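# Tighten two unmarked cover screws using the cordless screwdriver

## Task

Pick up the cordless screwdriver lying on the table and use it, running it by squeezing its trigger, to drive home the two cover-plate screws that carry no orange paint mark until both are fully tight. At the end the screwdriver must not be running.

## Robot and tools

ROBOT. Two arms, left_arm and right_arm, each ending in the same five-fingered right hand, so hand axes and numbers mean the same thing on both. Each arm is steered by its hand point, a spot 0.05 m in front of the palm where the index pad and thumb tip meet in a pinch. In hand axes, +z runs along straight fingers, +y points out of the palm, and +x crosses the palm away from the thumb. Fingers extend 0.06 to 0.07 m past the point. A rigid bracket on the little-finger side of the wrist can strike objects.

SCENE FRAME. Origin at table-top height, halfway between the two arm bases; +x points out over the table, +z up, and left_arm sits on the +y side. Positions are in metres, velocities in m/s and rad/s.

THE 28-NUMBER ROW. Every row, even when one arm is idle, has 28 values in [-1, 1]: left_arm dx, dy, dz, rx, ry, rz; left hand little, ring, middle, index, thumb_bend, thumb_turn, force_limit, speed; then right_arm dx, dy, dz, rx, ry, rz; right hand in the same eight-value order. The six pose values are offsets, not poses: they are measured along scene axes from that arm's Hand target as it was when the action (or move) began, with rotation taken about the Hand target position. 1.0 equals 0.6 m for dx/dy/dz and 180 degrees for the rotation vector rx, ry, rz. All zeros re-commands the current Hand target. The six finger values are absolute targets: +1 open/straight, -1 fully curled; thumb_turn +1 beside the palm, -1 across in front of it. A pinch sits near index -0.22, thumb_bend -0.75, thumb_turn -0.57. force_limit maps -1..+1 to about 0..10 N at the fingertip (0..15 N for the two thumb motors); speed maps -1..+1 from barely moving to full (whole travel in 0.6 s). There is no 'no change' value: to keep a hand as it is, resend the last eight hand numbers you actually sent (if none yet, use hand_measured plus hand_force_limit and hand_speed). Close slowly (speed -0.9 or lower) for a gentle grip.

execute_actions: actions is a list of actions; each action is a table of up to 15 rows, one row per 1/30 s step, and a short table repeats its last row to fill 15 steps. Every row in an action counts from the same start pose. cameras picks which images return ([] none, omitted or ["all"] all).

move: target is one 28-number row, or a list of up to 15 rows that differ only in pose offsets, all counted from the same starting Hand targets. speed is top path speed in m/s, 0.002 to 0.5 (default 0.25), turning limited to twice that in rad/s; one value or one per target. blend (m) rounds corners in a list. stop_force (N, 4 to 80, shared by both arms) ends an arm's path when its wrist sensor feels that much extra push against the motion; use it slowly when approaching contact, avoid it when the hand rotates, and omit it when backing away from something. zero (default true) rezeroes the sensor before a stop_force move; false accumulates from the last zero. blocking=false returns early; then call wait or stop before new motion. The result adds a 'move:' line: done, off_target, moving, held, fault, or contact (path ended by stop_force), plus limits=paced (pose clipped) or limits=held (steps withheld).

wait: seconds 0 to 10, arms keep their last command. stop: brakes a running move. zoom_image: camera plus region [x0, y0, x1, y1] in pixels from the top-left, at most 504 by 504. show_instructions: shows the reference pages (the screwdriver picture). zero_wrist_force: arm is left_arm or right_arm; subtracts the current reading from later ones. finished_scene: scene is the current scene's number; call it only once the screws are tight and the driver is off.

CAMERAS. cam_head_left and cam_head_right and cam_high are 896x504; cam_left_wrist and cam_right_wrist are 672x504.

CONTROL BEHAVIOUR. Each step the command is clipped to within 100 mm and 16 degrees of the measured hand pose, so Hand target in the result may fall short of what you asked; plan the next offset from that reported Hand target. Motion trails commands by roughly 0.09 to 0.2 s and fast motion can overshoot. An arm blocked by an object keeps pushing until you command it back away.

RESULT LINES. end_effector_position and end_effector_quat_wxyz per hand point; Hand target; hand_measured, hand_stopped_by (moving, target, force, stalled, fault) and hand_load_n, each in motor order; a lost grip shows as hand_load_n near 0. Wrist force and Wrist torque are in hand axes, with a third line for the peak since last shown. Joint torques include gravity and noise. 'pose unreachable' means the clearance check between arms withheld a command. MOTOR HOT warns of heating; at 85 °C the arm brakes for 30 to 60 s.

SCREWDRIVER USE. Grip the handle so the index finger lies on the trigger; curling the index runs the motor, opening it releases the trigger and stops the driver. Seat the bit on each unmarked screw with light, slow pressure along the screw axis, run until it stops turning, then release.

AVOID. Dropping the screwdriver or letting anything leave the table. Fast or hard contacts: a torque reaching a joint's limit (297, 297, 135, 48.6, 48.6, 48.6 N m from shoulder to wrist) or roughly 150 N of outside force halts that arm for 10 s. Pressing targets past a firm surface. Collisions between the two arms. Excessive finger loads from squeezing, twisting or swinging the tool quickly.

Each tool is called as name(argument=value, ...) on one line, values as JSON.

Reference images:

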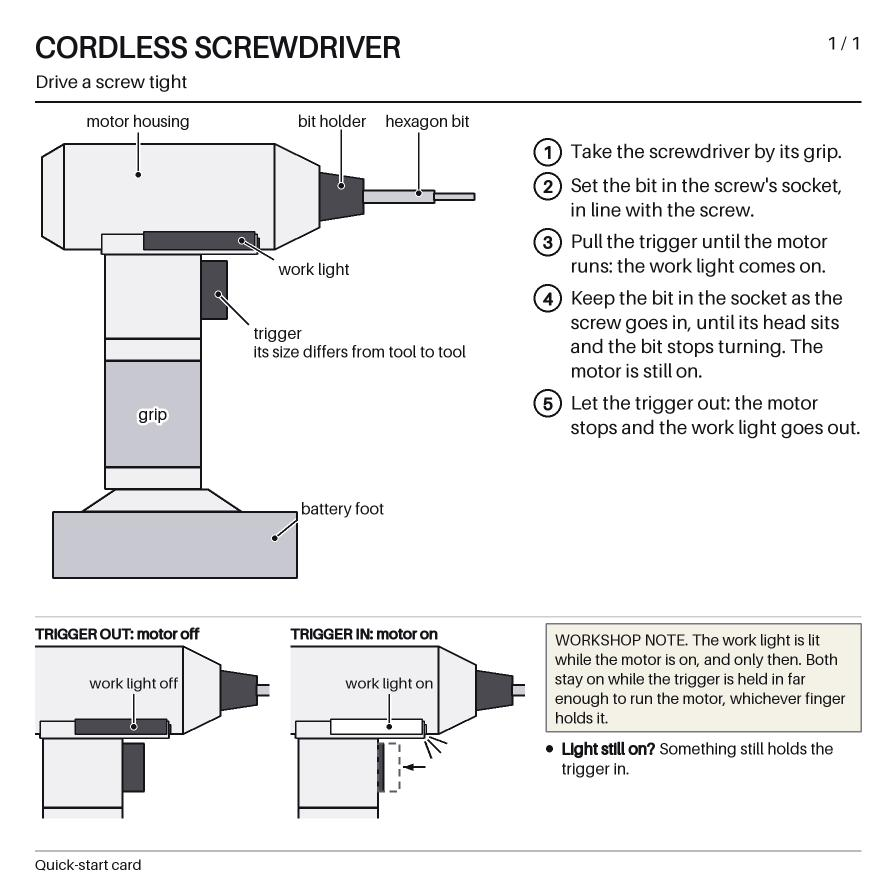

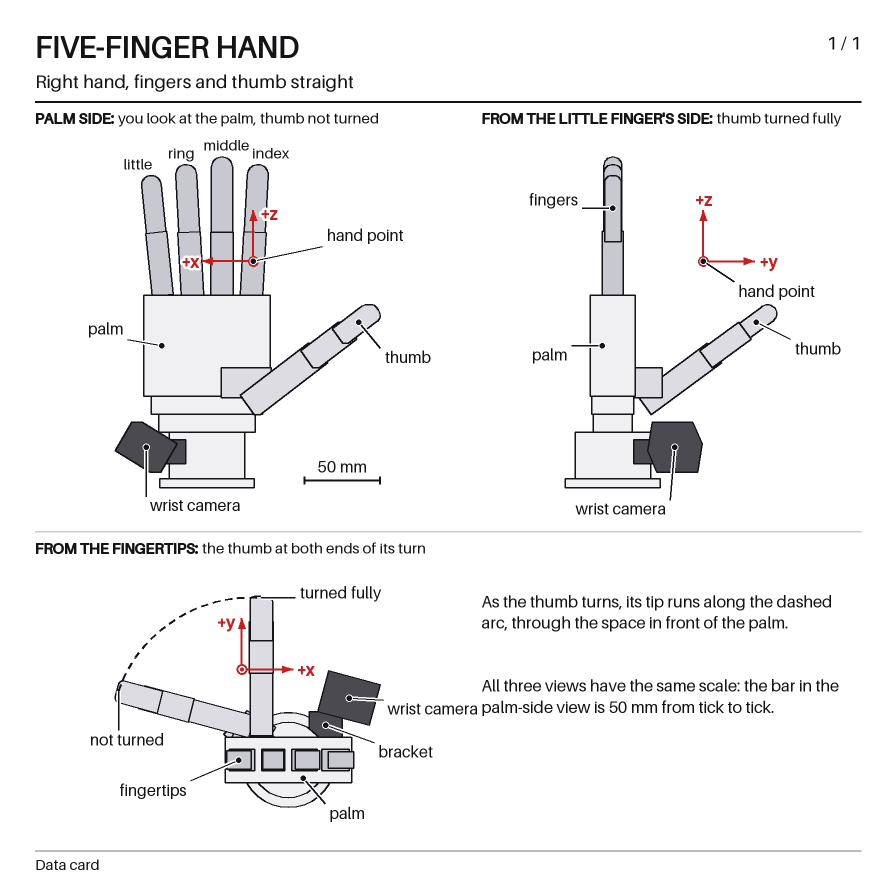

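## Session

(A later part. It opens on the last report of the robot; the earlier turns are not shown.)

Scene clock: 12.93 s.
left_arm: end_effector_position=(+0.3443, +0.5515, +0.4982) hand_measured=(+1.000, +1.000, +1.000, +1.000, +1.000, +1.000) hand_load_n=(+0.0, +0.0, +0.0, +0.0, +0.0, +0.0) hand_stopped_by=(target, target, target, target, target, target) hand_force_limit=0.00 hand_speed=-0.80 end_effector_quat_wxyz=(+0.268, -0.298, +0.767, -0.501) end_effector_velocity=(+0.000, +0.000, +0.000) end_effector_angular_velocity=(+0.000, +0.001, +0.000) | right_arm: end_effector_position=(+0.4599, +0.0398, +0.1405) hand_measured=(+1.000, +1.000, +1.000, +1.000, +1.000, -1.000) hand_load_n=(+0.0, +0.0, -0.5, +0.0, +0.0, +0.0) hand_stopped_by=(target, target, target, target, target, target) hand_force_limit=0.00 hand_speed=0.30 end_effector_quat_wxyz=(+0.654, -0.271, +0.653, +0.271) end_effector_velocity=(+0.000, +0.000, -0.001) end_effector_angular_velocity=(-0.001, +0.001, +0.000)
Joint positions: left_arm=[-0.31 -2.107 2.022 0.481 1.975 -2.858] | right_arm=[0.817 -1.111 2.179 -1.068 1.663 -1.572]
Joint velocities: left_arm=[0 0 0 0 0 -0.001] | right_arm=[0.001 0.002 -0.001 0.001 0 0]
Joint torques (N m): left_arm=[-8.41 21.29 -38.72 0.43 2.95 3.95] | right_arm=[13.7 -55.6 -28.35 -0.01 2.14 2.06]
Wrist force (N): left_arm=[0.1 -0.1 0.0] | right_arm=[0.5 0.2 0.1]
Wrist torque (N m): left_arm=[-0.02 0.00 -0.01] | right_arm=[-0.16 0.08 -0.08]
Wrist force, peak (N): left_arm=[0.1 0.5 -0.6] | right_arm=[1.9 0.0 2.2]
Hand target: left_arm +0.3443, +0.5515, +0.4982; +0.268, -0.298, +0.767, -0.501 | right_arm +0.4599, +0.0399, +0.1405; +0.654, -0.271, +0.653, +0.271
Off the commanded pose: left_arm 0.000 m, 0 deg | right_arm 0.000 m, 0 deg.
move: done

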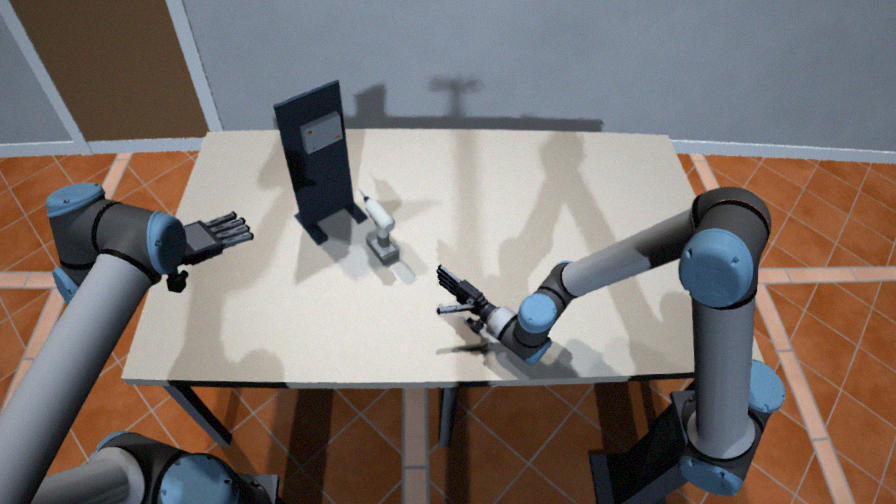

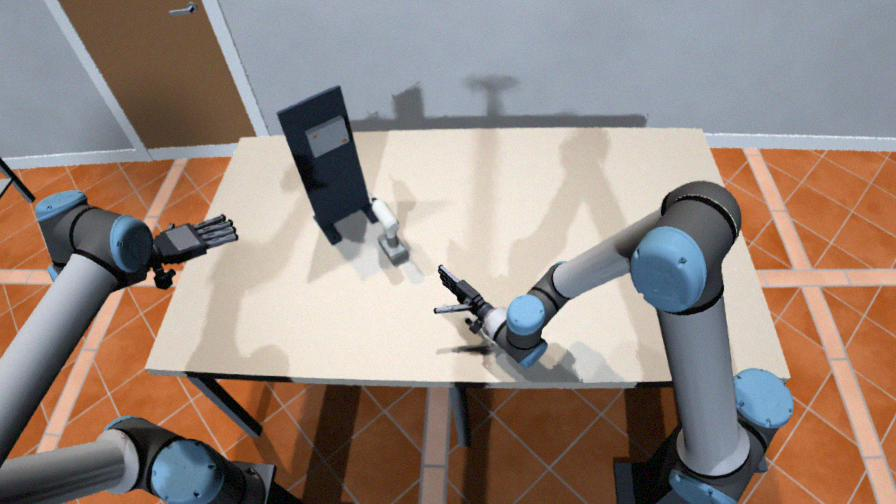

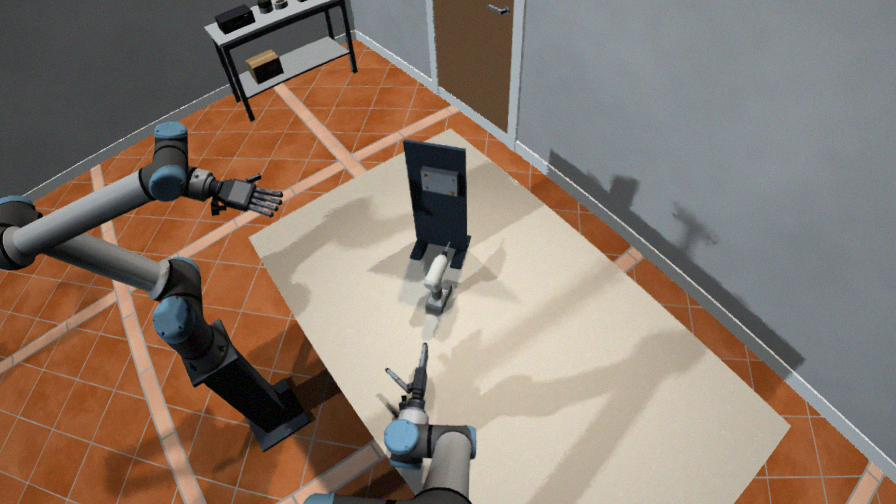

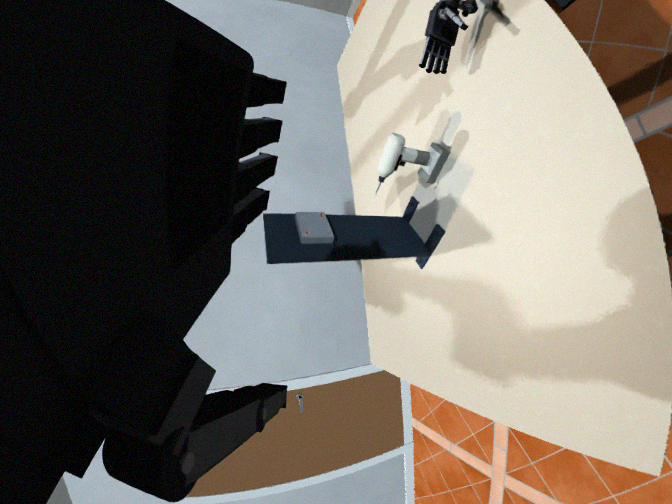

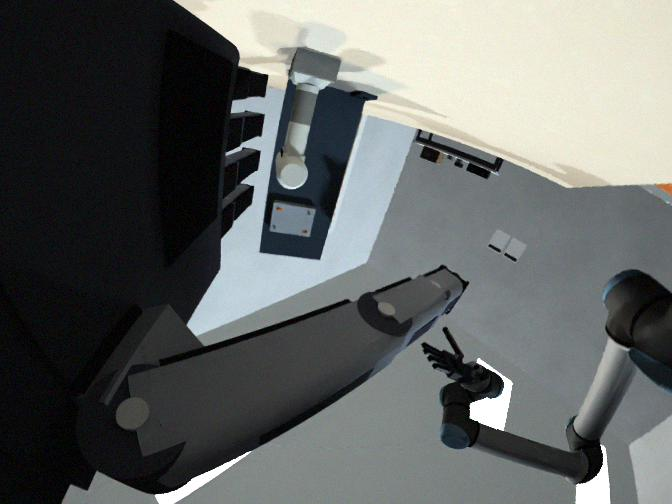

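move(target=[0,0,0,0,0,0, 1,1,1,1,1,1,0,-0.8, 0.233,0.092,-0.017,0,0,0.0556, 1,1,1,1,1,-1,0,0.3], speed=0.25)

zoom_image(camera="cam_head_right", region=[360, 190, 460, 310])

zoom_image(camera="cam_head_left", region=[350, 190, 450, 310])

zoom_image(camera="cam_left_wrist", region=[350, 50, 500, 230])

zoom_image(camera="cam_right_wrist", region=[200, 10, 500, 300])

Scene clock: 16.93 s.
left_arm: end_effector_position=(+0.3443, +0.5515, +0.4982) hand_measured=(+1.000, +1.000, +1.000, +1.000, +1.000, +1.000) hand_load_n=(+0.0, +0.0, +0.0, +0.0, +0.0, -0.5) hand_stopped_by=(target, target, target, target, target, target) hand_force_limit=0.00 hand_speed=-0.80 end_effector_quat_wxyz=(+0.268, -0.298, +0.767, -0.501) end_effector_velocity=(+0.000, -0.001, +0.000) end_effector_angular_velocity=(+0.000, +0.001, -0.001) | right_arm: end_effector_position=(+0.5995, +0.0953, +0.1304) hand_measured=(+1.000, +1.000, +1.000, +1.000, +1.000, -1.000) hand_load_n=(+0.0, +0.0, +0.0, +0.0, +0.0, -0.5) hand_stopped_by=(target, target, target, target, target, target) hand_force_limit=0.00 hand_speed=0.30 end_effector_quat_wxyz=(+0.628, -0.326, +0.627, +0.327) end_effector_velocity=(+0.000, +0.001, +0.001) end_effector_angular_velocity=(+0.002, -0.002, +0.002)
Joint positions: left_arm=[-0.31 -2.107 2.022 0.481 1.975 -2.858] | right_arm=[0.643 -0.976 1.939 -0.964 1.314 -1.571]
Joint velocities: left_arm=[-0.001 0.001 0 0.001 0 0] | right_arm=[0 0 -0.002 -0.001 -0.002 0]
Joint torques (N m): left_arm=[-6.23 17.35 -48.08 2.51 2.47 4.05] | right_arm=[-5.94 -70.38 -30.99 -4.35 -1.64 -1.36]
Wrist force (N): left_arm=[0.0 -0.1 -0.4] | right_arm=[1.1 0.4 -0.4]
Wrist torque (N m): left_arm=[0.01 0.02 -0.01] | right_arm=[-0.12 0.01 -0.05]
Wrist force, peak (N): left_arm=[0.2 -0.5 -0.4] | right_arm=[0.7 1.7 -2.7]
Hand target: left_arm +0.3443, +0.5515, +0.4982; +0.268, -0.298, +0.767, -0.501 | right_arm +0.5996, +0.0954, +0.1305; +0.628, -0.327, +0.627, +0.327
Off the commanded pose: left_arm 0.000 m, 0 deg | right_arm 0.000 m, 0 deg.
move: done

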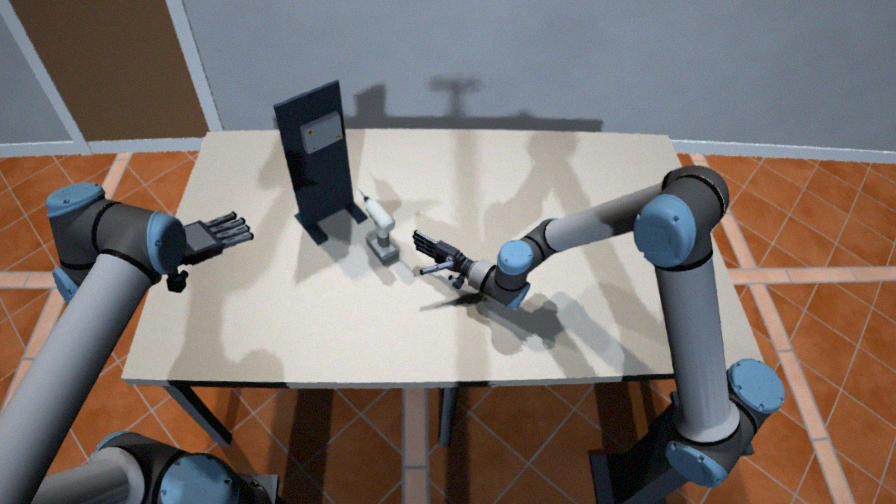

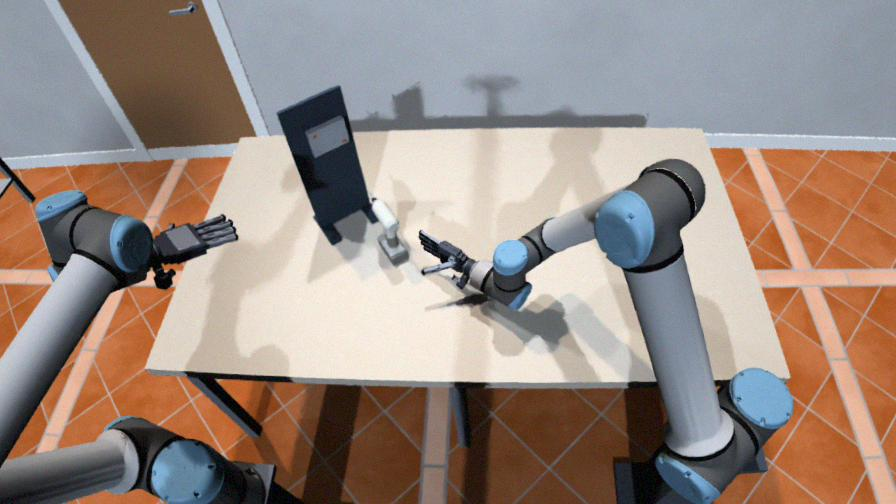

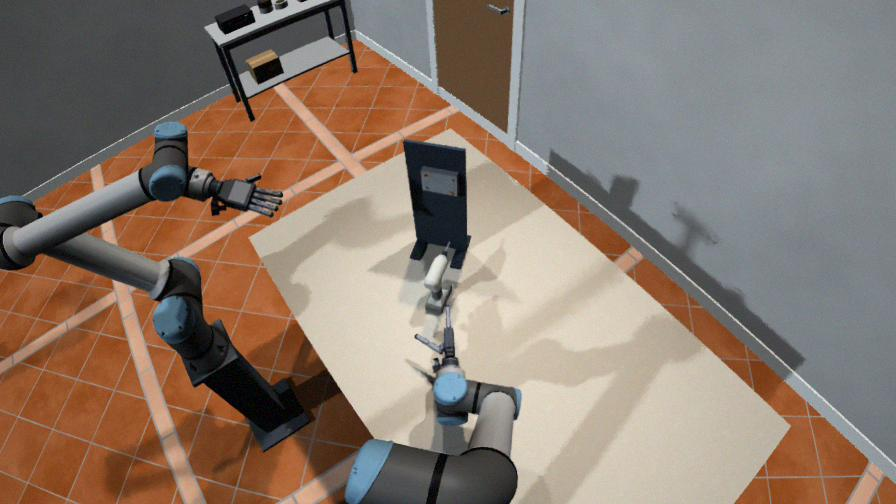

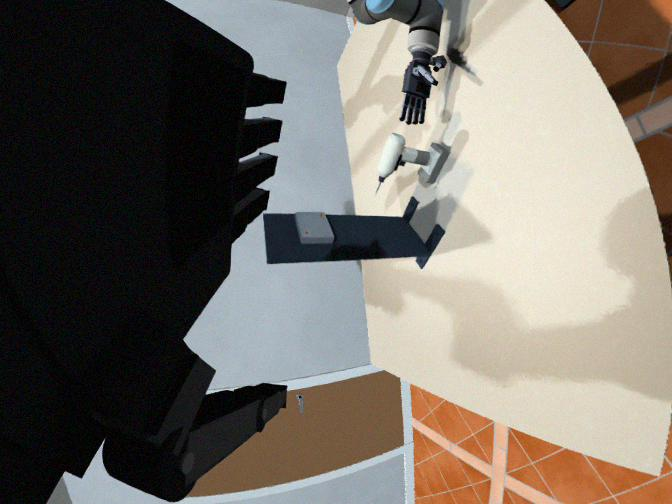

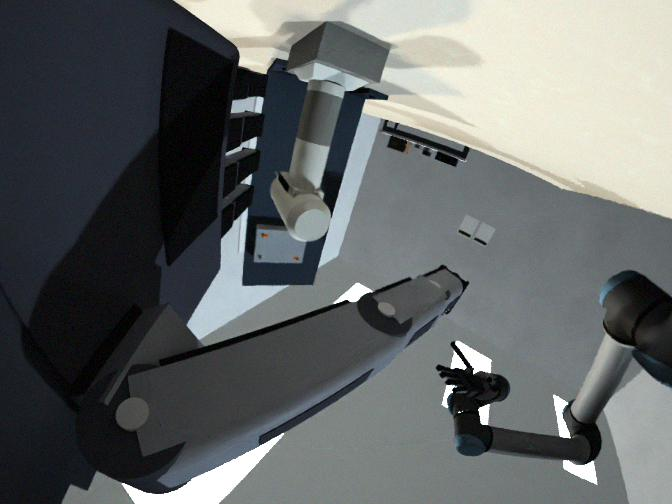

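Scaled by 4.200.

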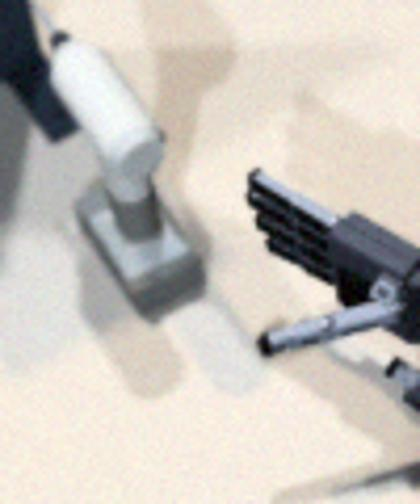

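Scaled by 4.200.

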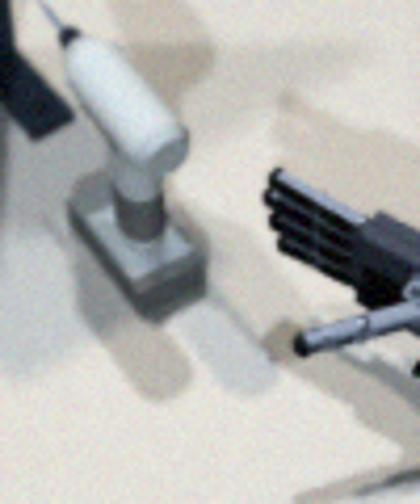

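Scaled by 2.800 from the camera's 672x504 image, which has a finer 960x720 frame.

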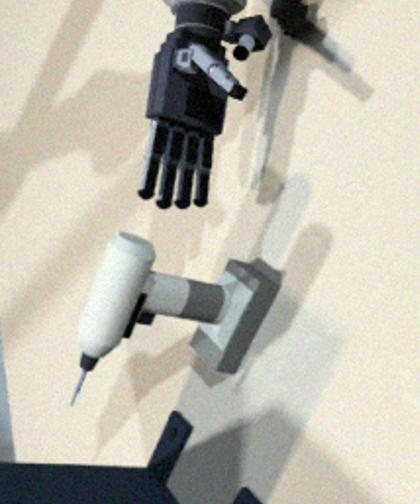

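Scaled by 1.680 from the camera's 672x504 image, which has a finer 960x720 frame.

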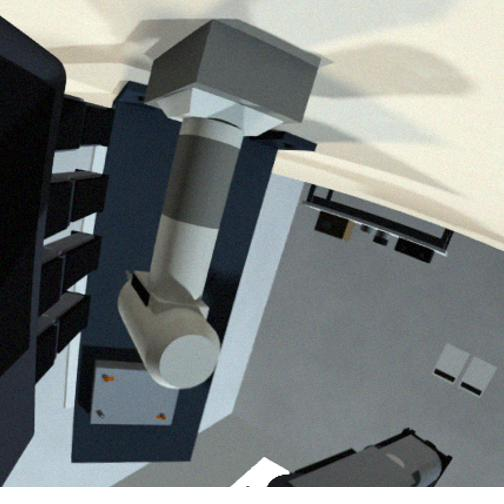

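move(target=[0,0,0,0,0,0, 1,1,1,1,1,1,0,-0.8, 0.1033,0.1474,0,0,0,0, 1,1,1,1,1,-1,0,0.3], speed=0.15, cameras=["cam_head_left","cam_head_right","cam_left_wrist","cam_right_wrist"])

zoom_image(camera="cam_head_right", region=[360, 190, 460, 310])

zoom_image(camera="cam_left_wrist", region=[350, 50, 500, 230])

zoom_image(camera="cam_right_wrist", region=[200, 10, 500, 300])

Scene clock: 18.87 s.
left_arm: end_effector_position=(+0.3443, +0.5515, +0.4982) hand_measured=(+1.000, +1.000, +1.000, +1.000, +1.000, +1.000) hand_load_n=(+0.0, +0.0, +0.0, +0.0, +0.0, +0.0) hand_stopped_by=(target, target, target, target, target, target) hand_force_limit=0.00 hand_speed=-0.80 end_effector_quat_wxyz=(+0.268, -0.298, +0.767, -0.501) end_effector_velocity=(+0.000, +0.000, +0.000) end_effector_angular_velocity=(+0.001, +0.000, +0.000) | right_arm: end_effector_position=(+0.6614, +0.1839, +0.1305) hand_measured=(+1.000, +1.000, +1.000, +1.000, +1.000, -1.000) hand_load_n=(+0.0, +0.0, -0.5, +0.0, +0.0, -0.5) hand_stopped_by=(target, target, target, target, target, target) hand_force_limit=0.00 hand_speed=0.30 end_effector_quat_wxyz=(+0.628, -0.327, +0.627, +0.327) end_effector_velocity=(+0.001, +0.000, -0.001) end_effector_angular_velocity=(+0.000, +0.001, +0.000)
Joint positions: left_arm=[-0.31 -2.107 2.022 0.481 1.975 -2.858] | right_arm=[0.679 -0.86 1.701 -0.842 1.349 -1.571]
Joint velocities: left_arm=[0.001 0.001 0 0 0 0.001] | right_arm=[0 0.002 -0.001 0 0 0]
Joint torques (N m): left_arm=[-1.65 21.94 -52.13 2.77 2.31 4.17] | right_arm=[-14.58 -86.24 -36.04 -3.85 -1.42 -2.21]
Wrist force (N): left_arm=[-0.1 -0.3 -0.3] | right_arm=[0.5 -0.1 -0.6]
Wrist torque (N m): left_arm=[-0.04 0.03 -0.02] | right_arm=[-0.17 0.08 -0.11]
Wrist force, peak (N): left_arm=[-0.1 -0.3 -0.5] | right_arm=[0.7 0.3 -2.0]
Hand target: left_arm +0.3443, +0.5515, +0.4982; +0.268, -0.298, +0.767, -0.501 | right_arm +0.6616, +0.1839, +0.1305; +0.628, -0.327, +0.627, +0.327
Off the commanded pose: left_arm 0.000 m, 0 deg | right_arm 0.000 m, 0 deg.
move: done
Images, in order (width x height): cam_head_left 896x504, cam_head_right 896x504, cam_left_wrist 672x504, cam_right_wrist 672x504.

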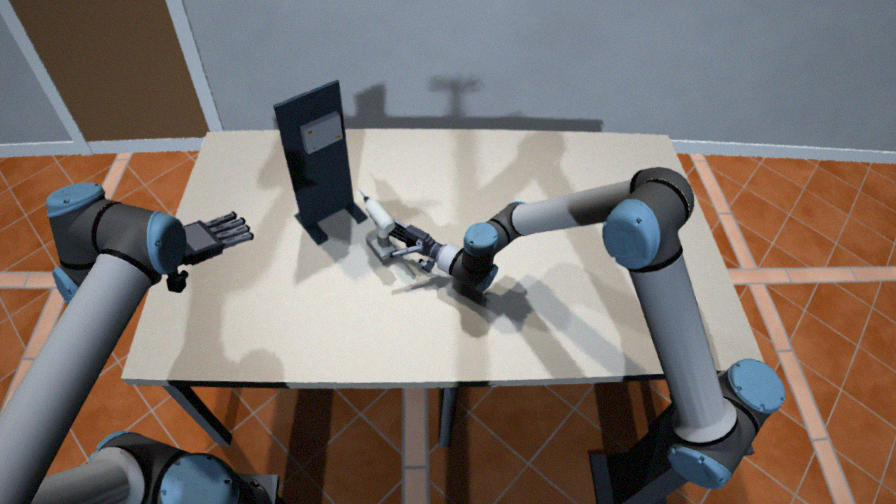

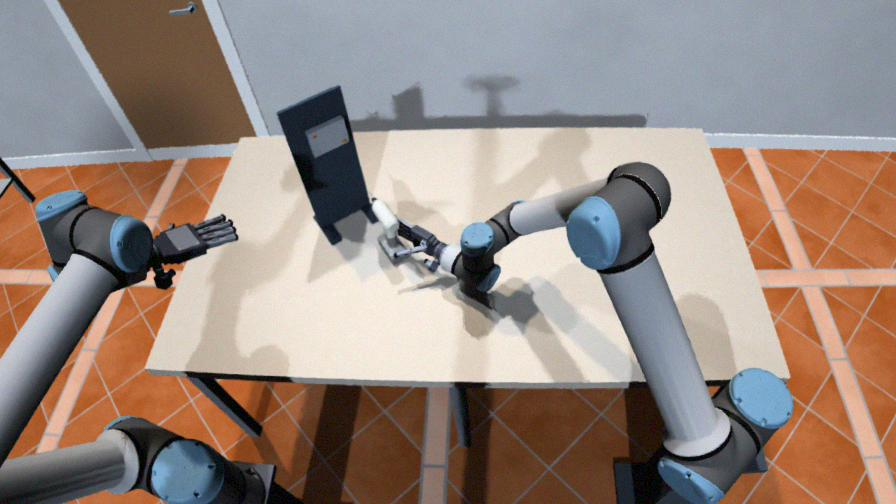

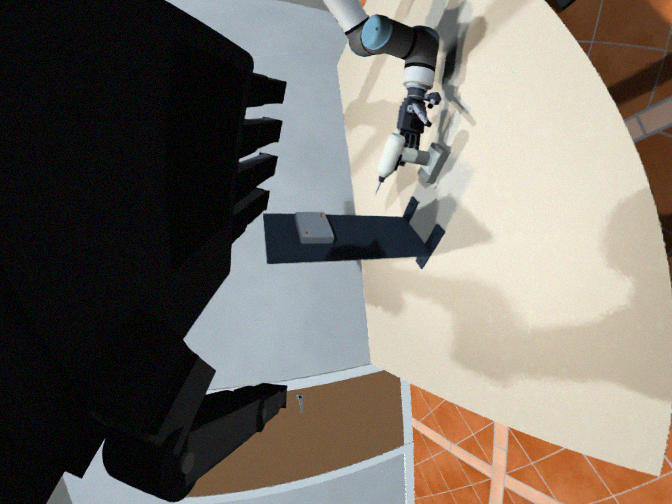

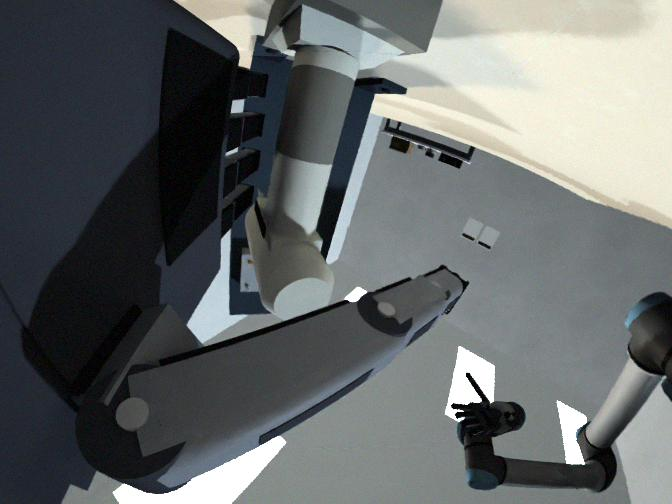

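Scaled by 4.200.

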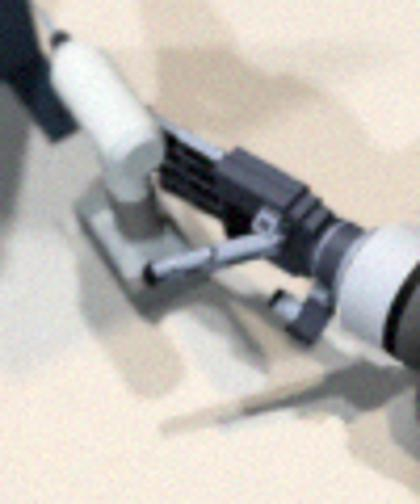

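Scaled by 2.800 from the camera's 672x504 image, which has a finer 960x720 frame.

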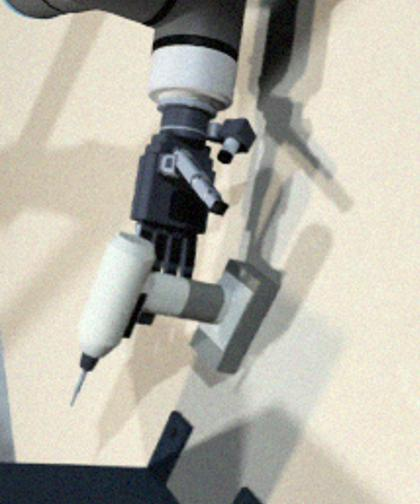

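Scaled by 1.680 from the camera's 672x504 image, which has a finer 960x720 frame.

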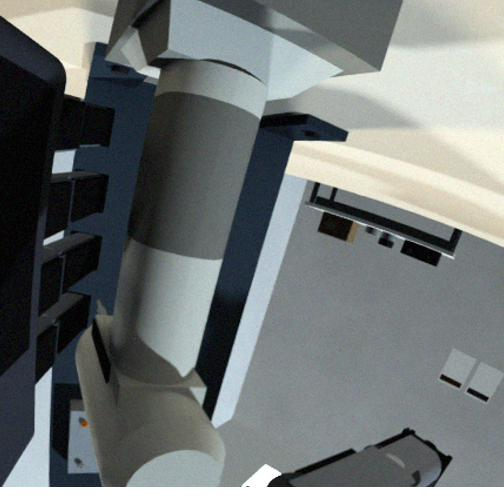

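move(target=[0,0,0,0,0,0, 1,1,1,1,1,1,0,-0.8, 0.0846,0.1208,0.005,0,0,0, 1,1,1,1,1,-1,0,0.3], speed=0.08, stop_force=6, cameras=["cam_head_left","cam_head_right","cam_left_wrist","cam_right_wrist"])

zoom_image(camera="cam_head_right", region=[360, 190, 460, 310])

zoom_image(camera="cam_left_wrist", region=[350, 50, 500, 230])

zoom_image(camera="cam_right_wrist", region=[200, 10, 500, 400])

Scene clock: 21.77 s.
left_arm: end_effector_position=(+0.3443, +0.5515, +0.4982) hand_measured=(+1.000, +1.000, +1.000, +1.000, +1.000, +1.000) hand_load_n=(+0.0, +0.0, +0.0, +0.0, +0.0, +0.0) hand_stopped_by=(target, target, target, target, target, target) hand_force_limit=0.00 hand_speed=-0.80 end_effector_quat_wxyz=(+0.268, -0.298, +0.767, -0.501) end_effector_velocity=(+0.000, +0.000, +0.000) end_effector_angular_velocity=(-0.001, +0.000, +0.000) | right_arm: end_effector_position=(+0.7123, +0.2564, +0.1336) hand_measured=(+1.000, +1.000, +1.000, +1.000, +1.000, -1.000) hand_load_n=(+0.0, +0.0, +0.0, +0.0, +0.0, +0.0) hand_stopped_by=(target, target, target, target, target, target) hand_force_limit=0.00 hand_speed=0.30 end_effector_quat_wxyz=(+0.628, -0.327, +0.627, +0.327) end_effector_velocity=(+0.000, +0.000, +0.001) end_effector_angular_velocity=(+0.000, +0.000, +0.000)
Joint positions: left_arm=[-0.31 -2.107 2.022 0.481 1.975 -2.858] | right_arm=[0.701 -0.759 1.486 -0.729 1.372 -1.571]
Joint velocities: left_arm=[0 0 0 0 0 -0.001] | right_arm=[0 -0.002 0 0.002 0 0]
Joint torques (N m): left_arm=[0.76 19.65 -52.9 2.21 2.28 4.01] | right_arm=[-14.54 -111.22 -37.94 -4.36 -1.19 -1.84]
Wrist force (N): left_arm=[0.2 0.2 -0.3] | right_arm=[0.6 0.0 -0.2]
Wrist torque (N m): left_arm=[0.04 -0.01 0.01] | right_arm=[-0.17 0.06 -0.11]
Wrist force, peak (N): left_arm=[0.2 0.0 -0.6] | right_arm=[0.6 -0.2 -1.2]
Hand target: left_arm +0.3443, +0.5515, +0.4982; +0.268, -0.298, +0.767, -0.501 | right_arm +0.7123, +0.2564, +0.1336; +0.628, -0.327, +0.627, +0.327
Off the commanded pose: left_arm 0.000 m, 0 deg | right_arm 0.000 m, 0 deg.
move: done
Images, in order (width x height): cam_head_left 896x504, cam_head_right 896x504, cam_left_wrist 672x504, cam_right_wrist 672x504.

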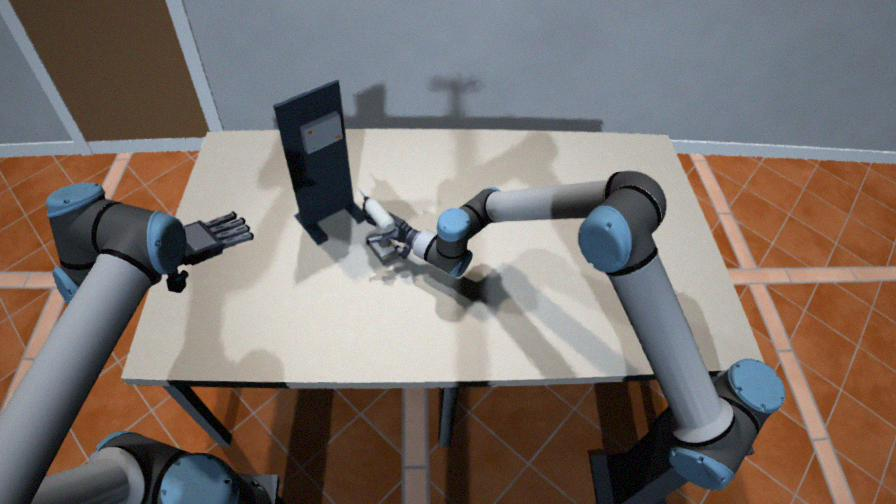

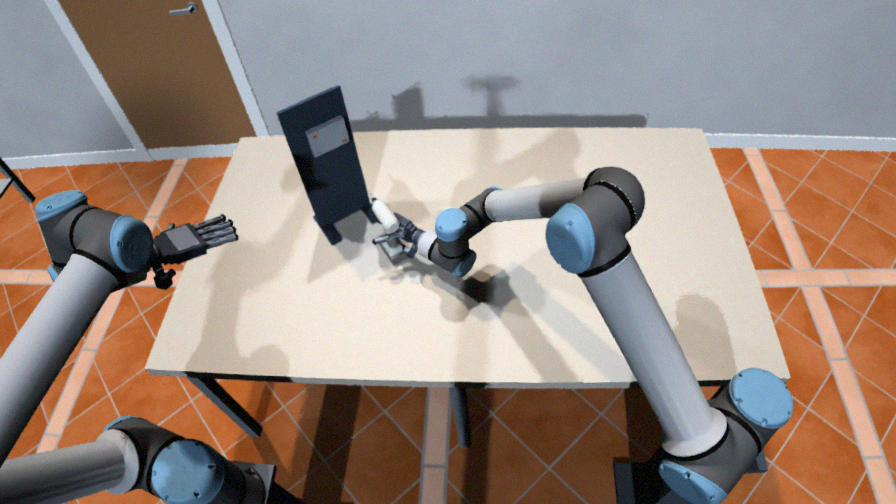

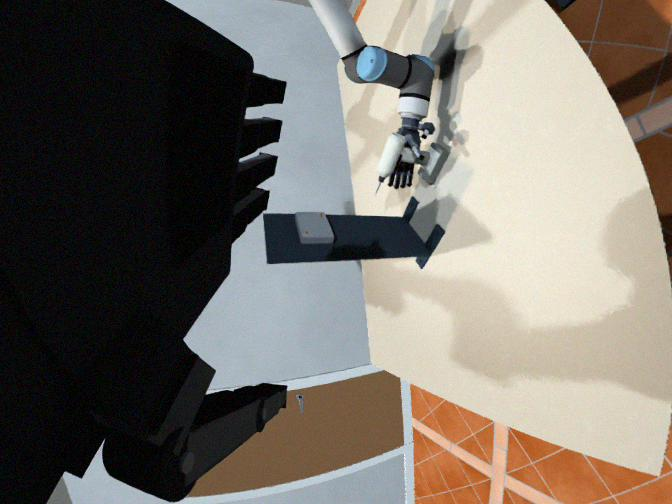

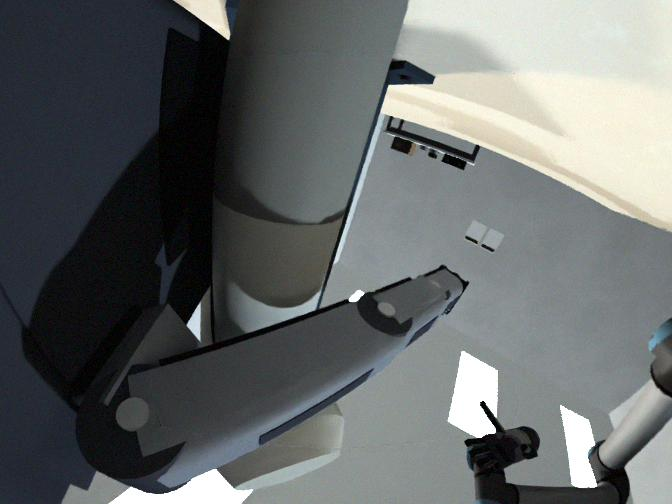

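Scaled by 4.200.

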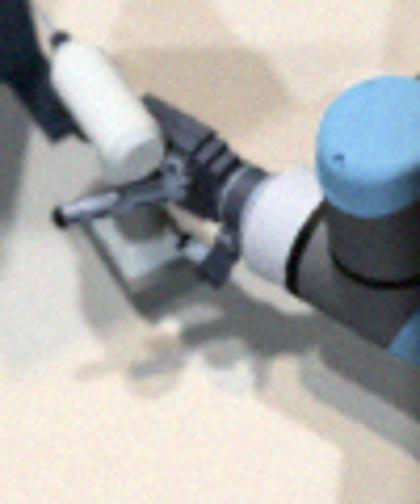

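Scaled by 2.800 from the camera's 672x504 image, which has a finer 960x720 frame.

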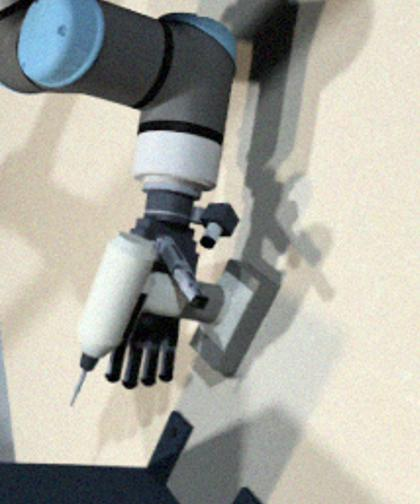

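Scaled by 1.292 from the camera's 672x504 image, which has a finer 960x720 frame.

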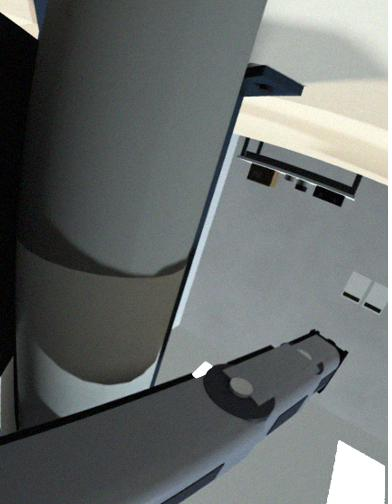

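zoom_image(camera="cam_left_wrist", region=[370, 120, 450, 200])

zoom_image(camera="cam_head_left", region=[350, 185, 430, 265])

Scaled by 6.300 from the camera's 672x504 image, which has a finer 960x720 frame.

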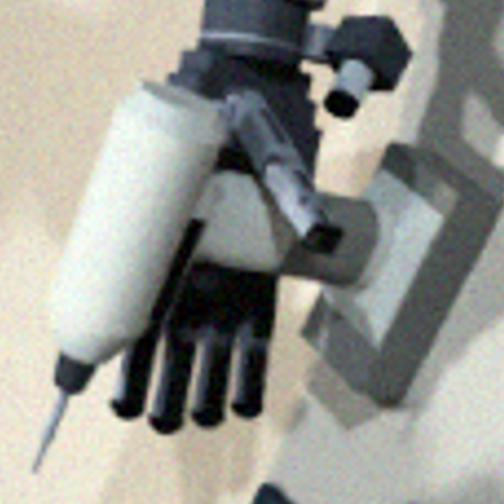

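Scaled by 6.300.

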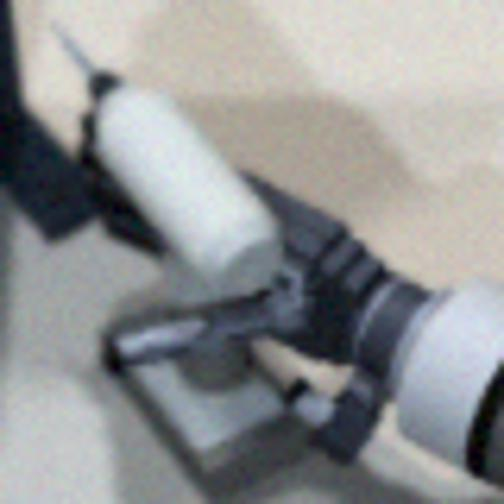

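execute_actions(actions=[[[0,0,0,0,0,0, 1,1,1,1,1,1,0,-0.8, 0,0,0.005,0,0,0, 1,1,1,1,-1,-1,-0.5,-0.4]],[[0,0,0,0,0,0, 1,1,1,1,1,1,0,-0.8, 0,0,0,0,0,0, 1,1,1,1,-1,-1,-0.5,-0.4]],[[0,0,0,0,0,0, 1,1,1,1,1,1,0,-0.8, 0,0,0,0,0,0, 1,1,1,1,-1,-1,-0.5,-0.4]]], cameras=["cam_head_left","cam_head_right","cam_left_wrist","cam_right_wrist"])

zoom_image(camera="cam_left_wrist", region=[370, 120, 450, 200])

zoom_image(camera="cam_head_left", region=[350, 185, 430, 265])

Scene clock: 25.37 s.
left_arm: end_effector_position=(+0.3443, +0.5515, +0.4982) hand_measured=(+1.000, +1.000, +1.000, +1.000, +1.000, +1.000) hand_load_n=(+0.0, +0.0, +0.0, -0.5, +0.0, +0.0) hand_stopped_by=(target, target, target, target, target, target) hand_force_limit=0.00 hand_speed=-0.80 end_effector_quat_wxyz=(+0.268, -0.298, +0.767, -0.501) end_effector_velocity=(+0.000, +0.000, +0.000) end_effector_angular_velocity=(+0.001, +0.000, +0.001) | right_arm: end_effector_position=(+0.7124, +0.2564, +0.1366) hand_measured=(+1.000, +1.000, +1.000, +1.000, -0.784, -1.000) hand_load_n=(+0.0, +0.0, +0.0, +0.0, +0.5, -0.5) hand_stopped_by=(target, target, target, target, force, target) hand_force_limit=-0.50 hand_speed=-0.40 end_effector_quat_wxyz=(+0.628, -0.327, +0.627, +0.327) end_effector_velocity=(+0.000, +0.000, +0.002) end_effector_angular_velocity=(+0.001, -0.001, +0.000)
Joint positions: left_arm=[-0.31 -2.107 2.022 0.481 1.975 -2.858] | right_arm=[0.701 -0.762 1.486 -0.725 1.372 -1.571]
Joint velocities: left_arm=[0 0 0 0.001 -0.001 0] | right_arm=[0 -0.002 0 0 0 0]
Joint torques (N m): left_arm=[6.42 16.92 -52.42 1.9 2.38 4.16] | right_arm=[2.47 -112.3 -36.3 -3.14 0.85 -0.67]
Wrist force (N): left_arm=[-0.1 0.0 -0.4] | right_arm=[7.5 0.0 -0.1]
Wrist torque (N m): left_arm=[0.03 0.04 -0.02] | right_arm=[-0.17 -0.15 0.12]
Wrist force, peak (N): left_arm=[0.4 -0.5 -0.5] | right_arm=[8.7 0.4 -0.1]
Hand target: left_arm +0.3443, +0.5515, +0.4982; +0.268, -0.298, +0.767, -0.501 | right_arm +0.7123, +0.2564, +0.1366; +0.628, -0.327, +0.627, +0.327
Off the commanded pose: left_arm 0.000 m, 0 deg | right_arm 0.000 m, 0 deg.
Images, in order (width x height): cam_head_left 896x504, cam_head_right 896x504, cam_left_wrist 672x504, cam_right_wrist 672x504.

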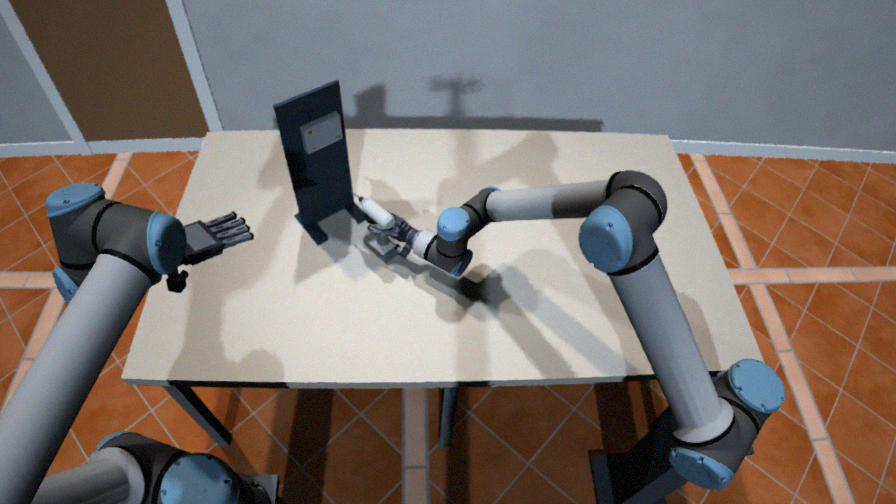

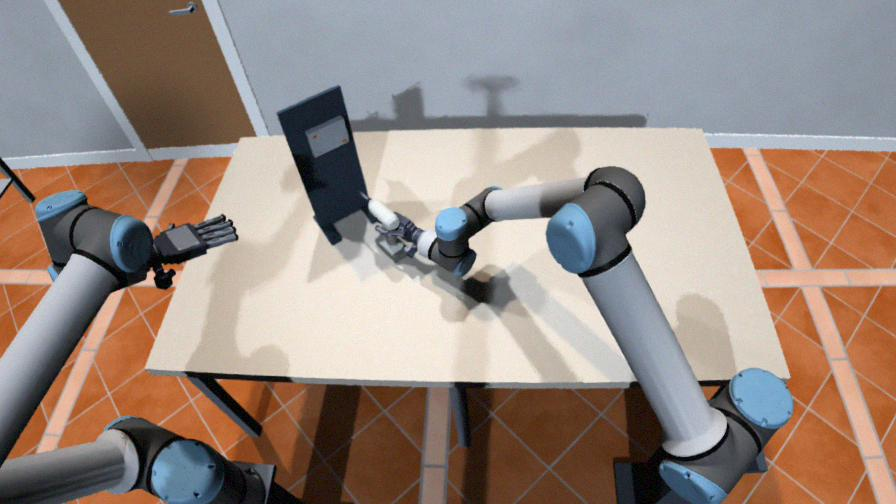

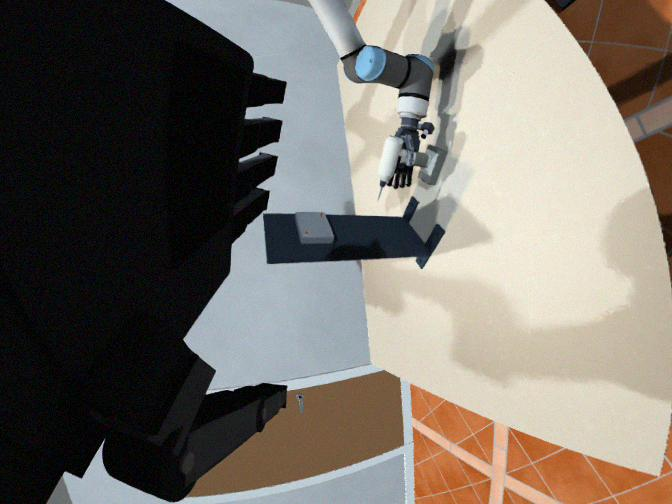

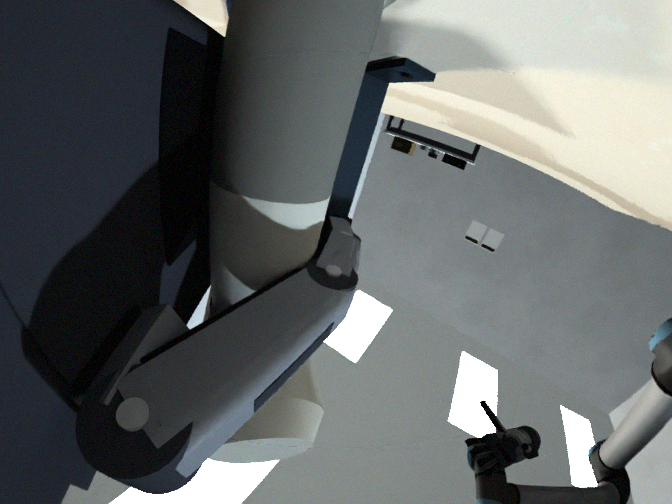

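Scaled by 6.300 from the camera's 672x504 image, which has a finer 960x720 frame.

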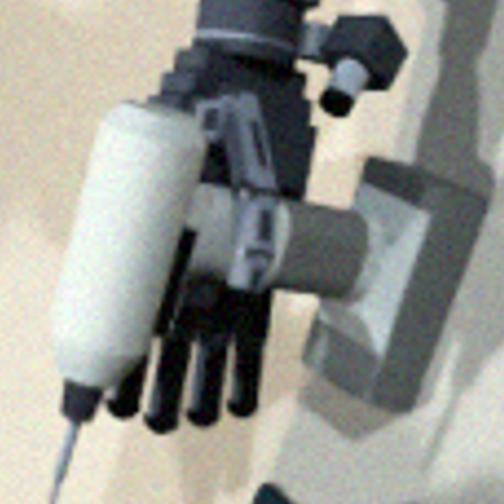

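Scaled by 6.300.

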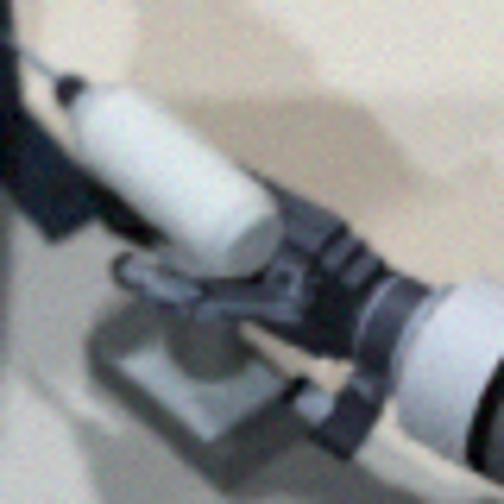

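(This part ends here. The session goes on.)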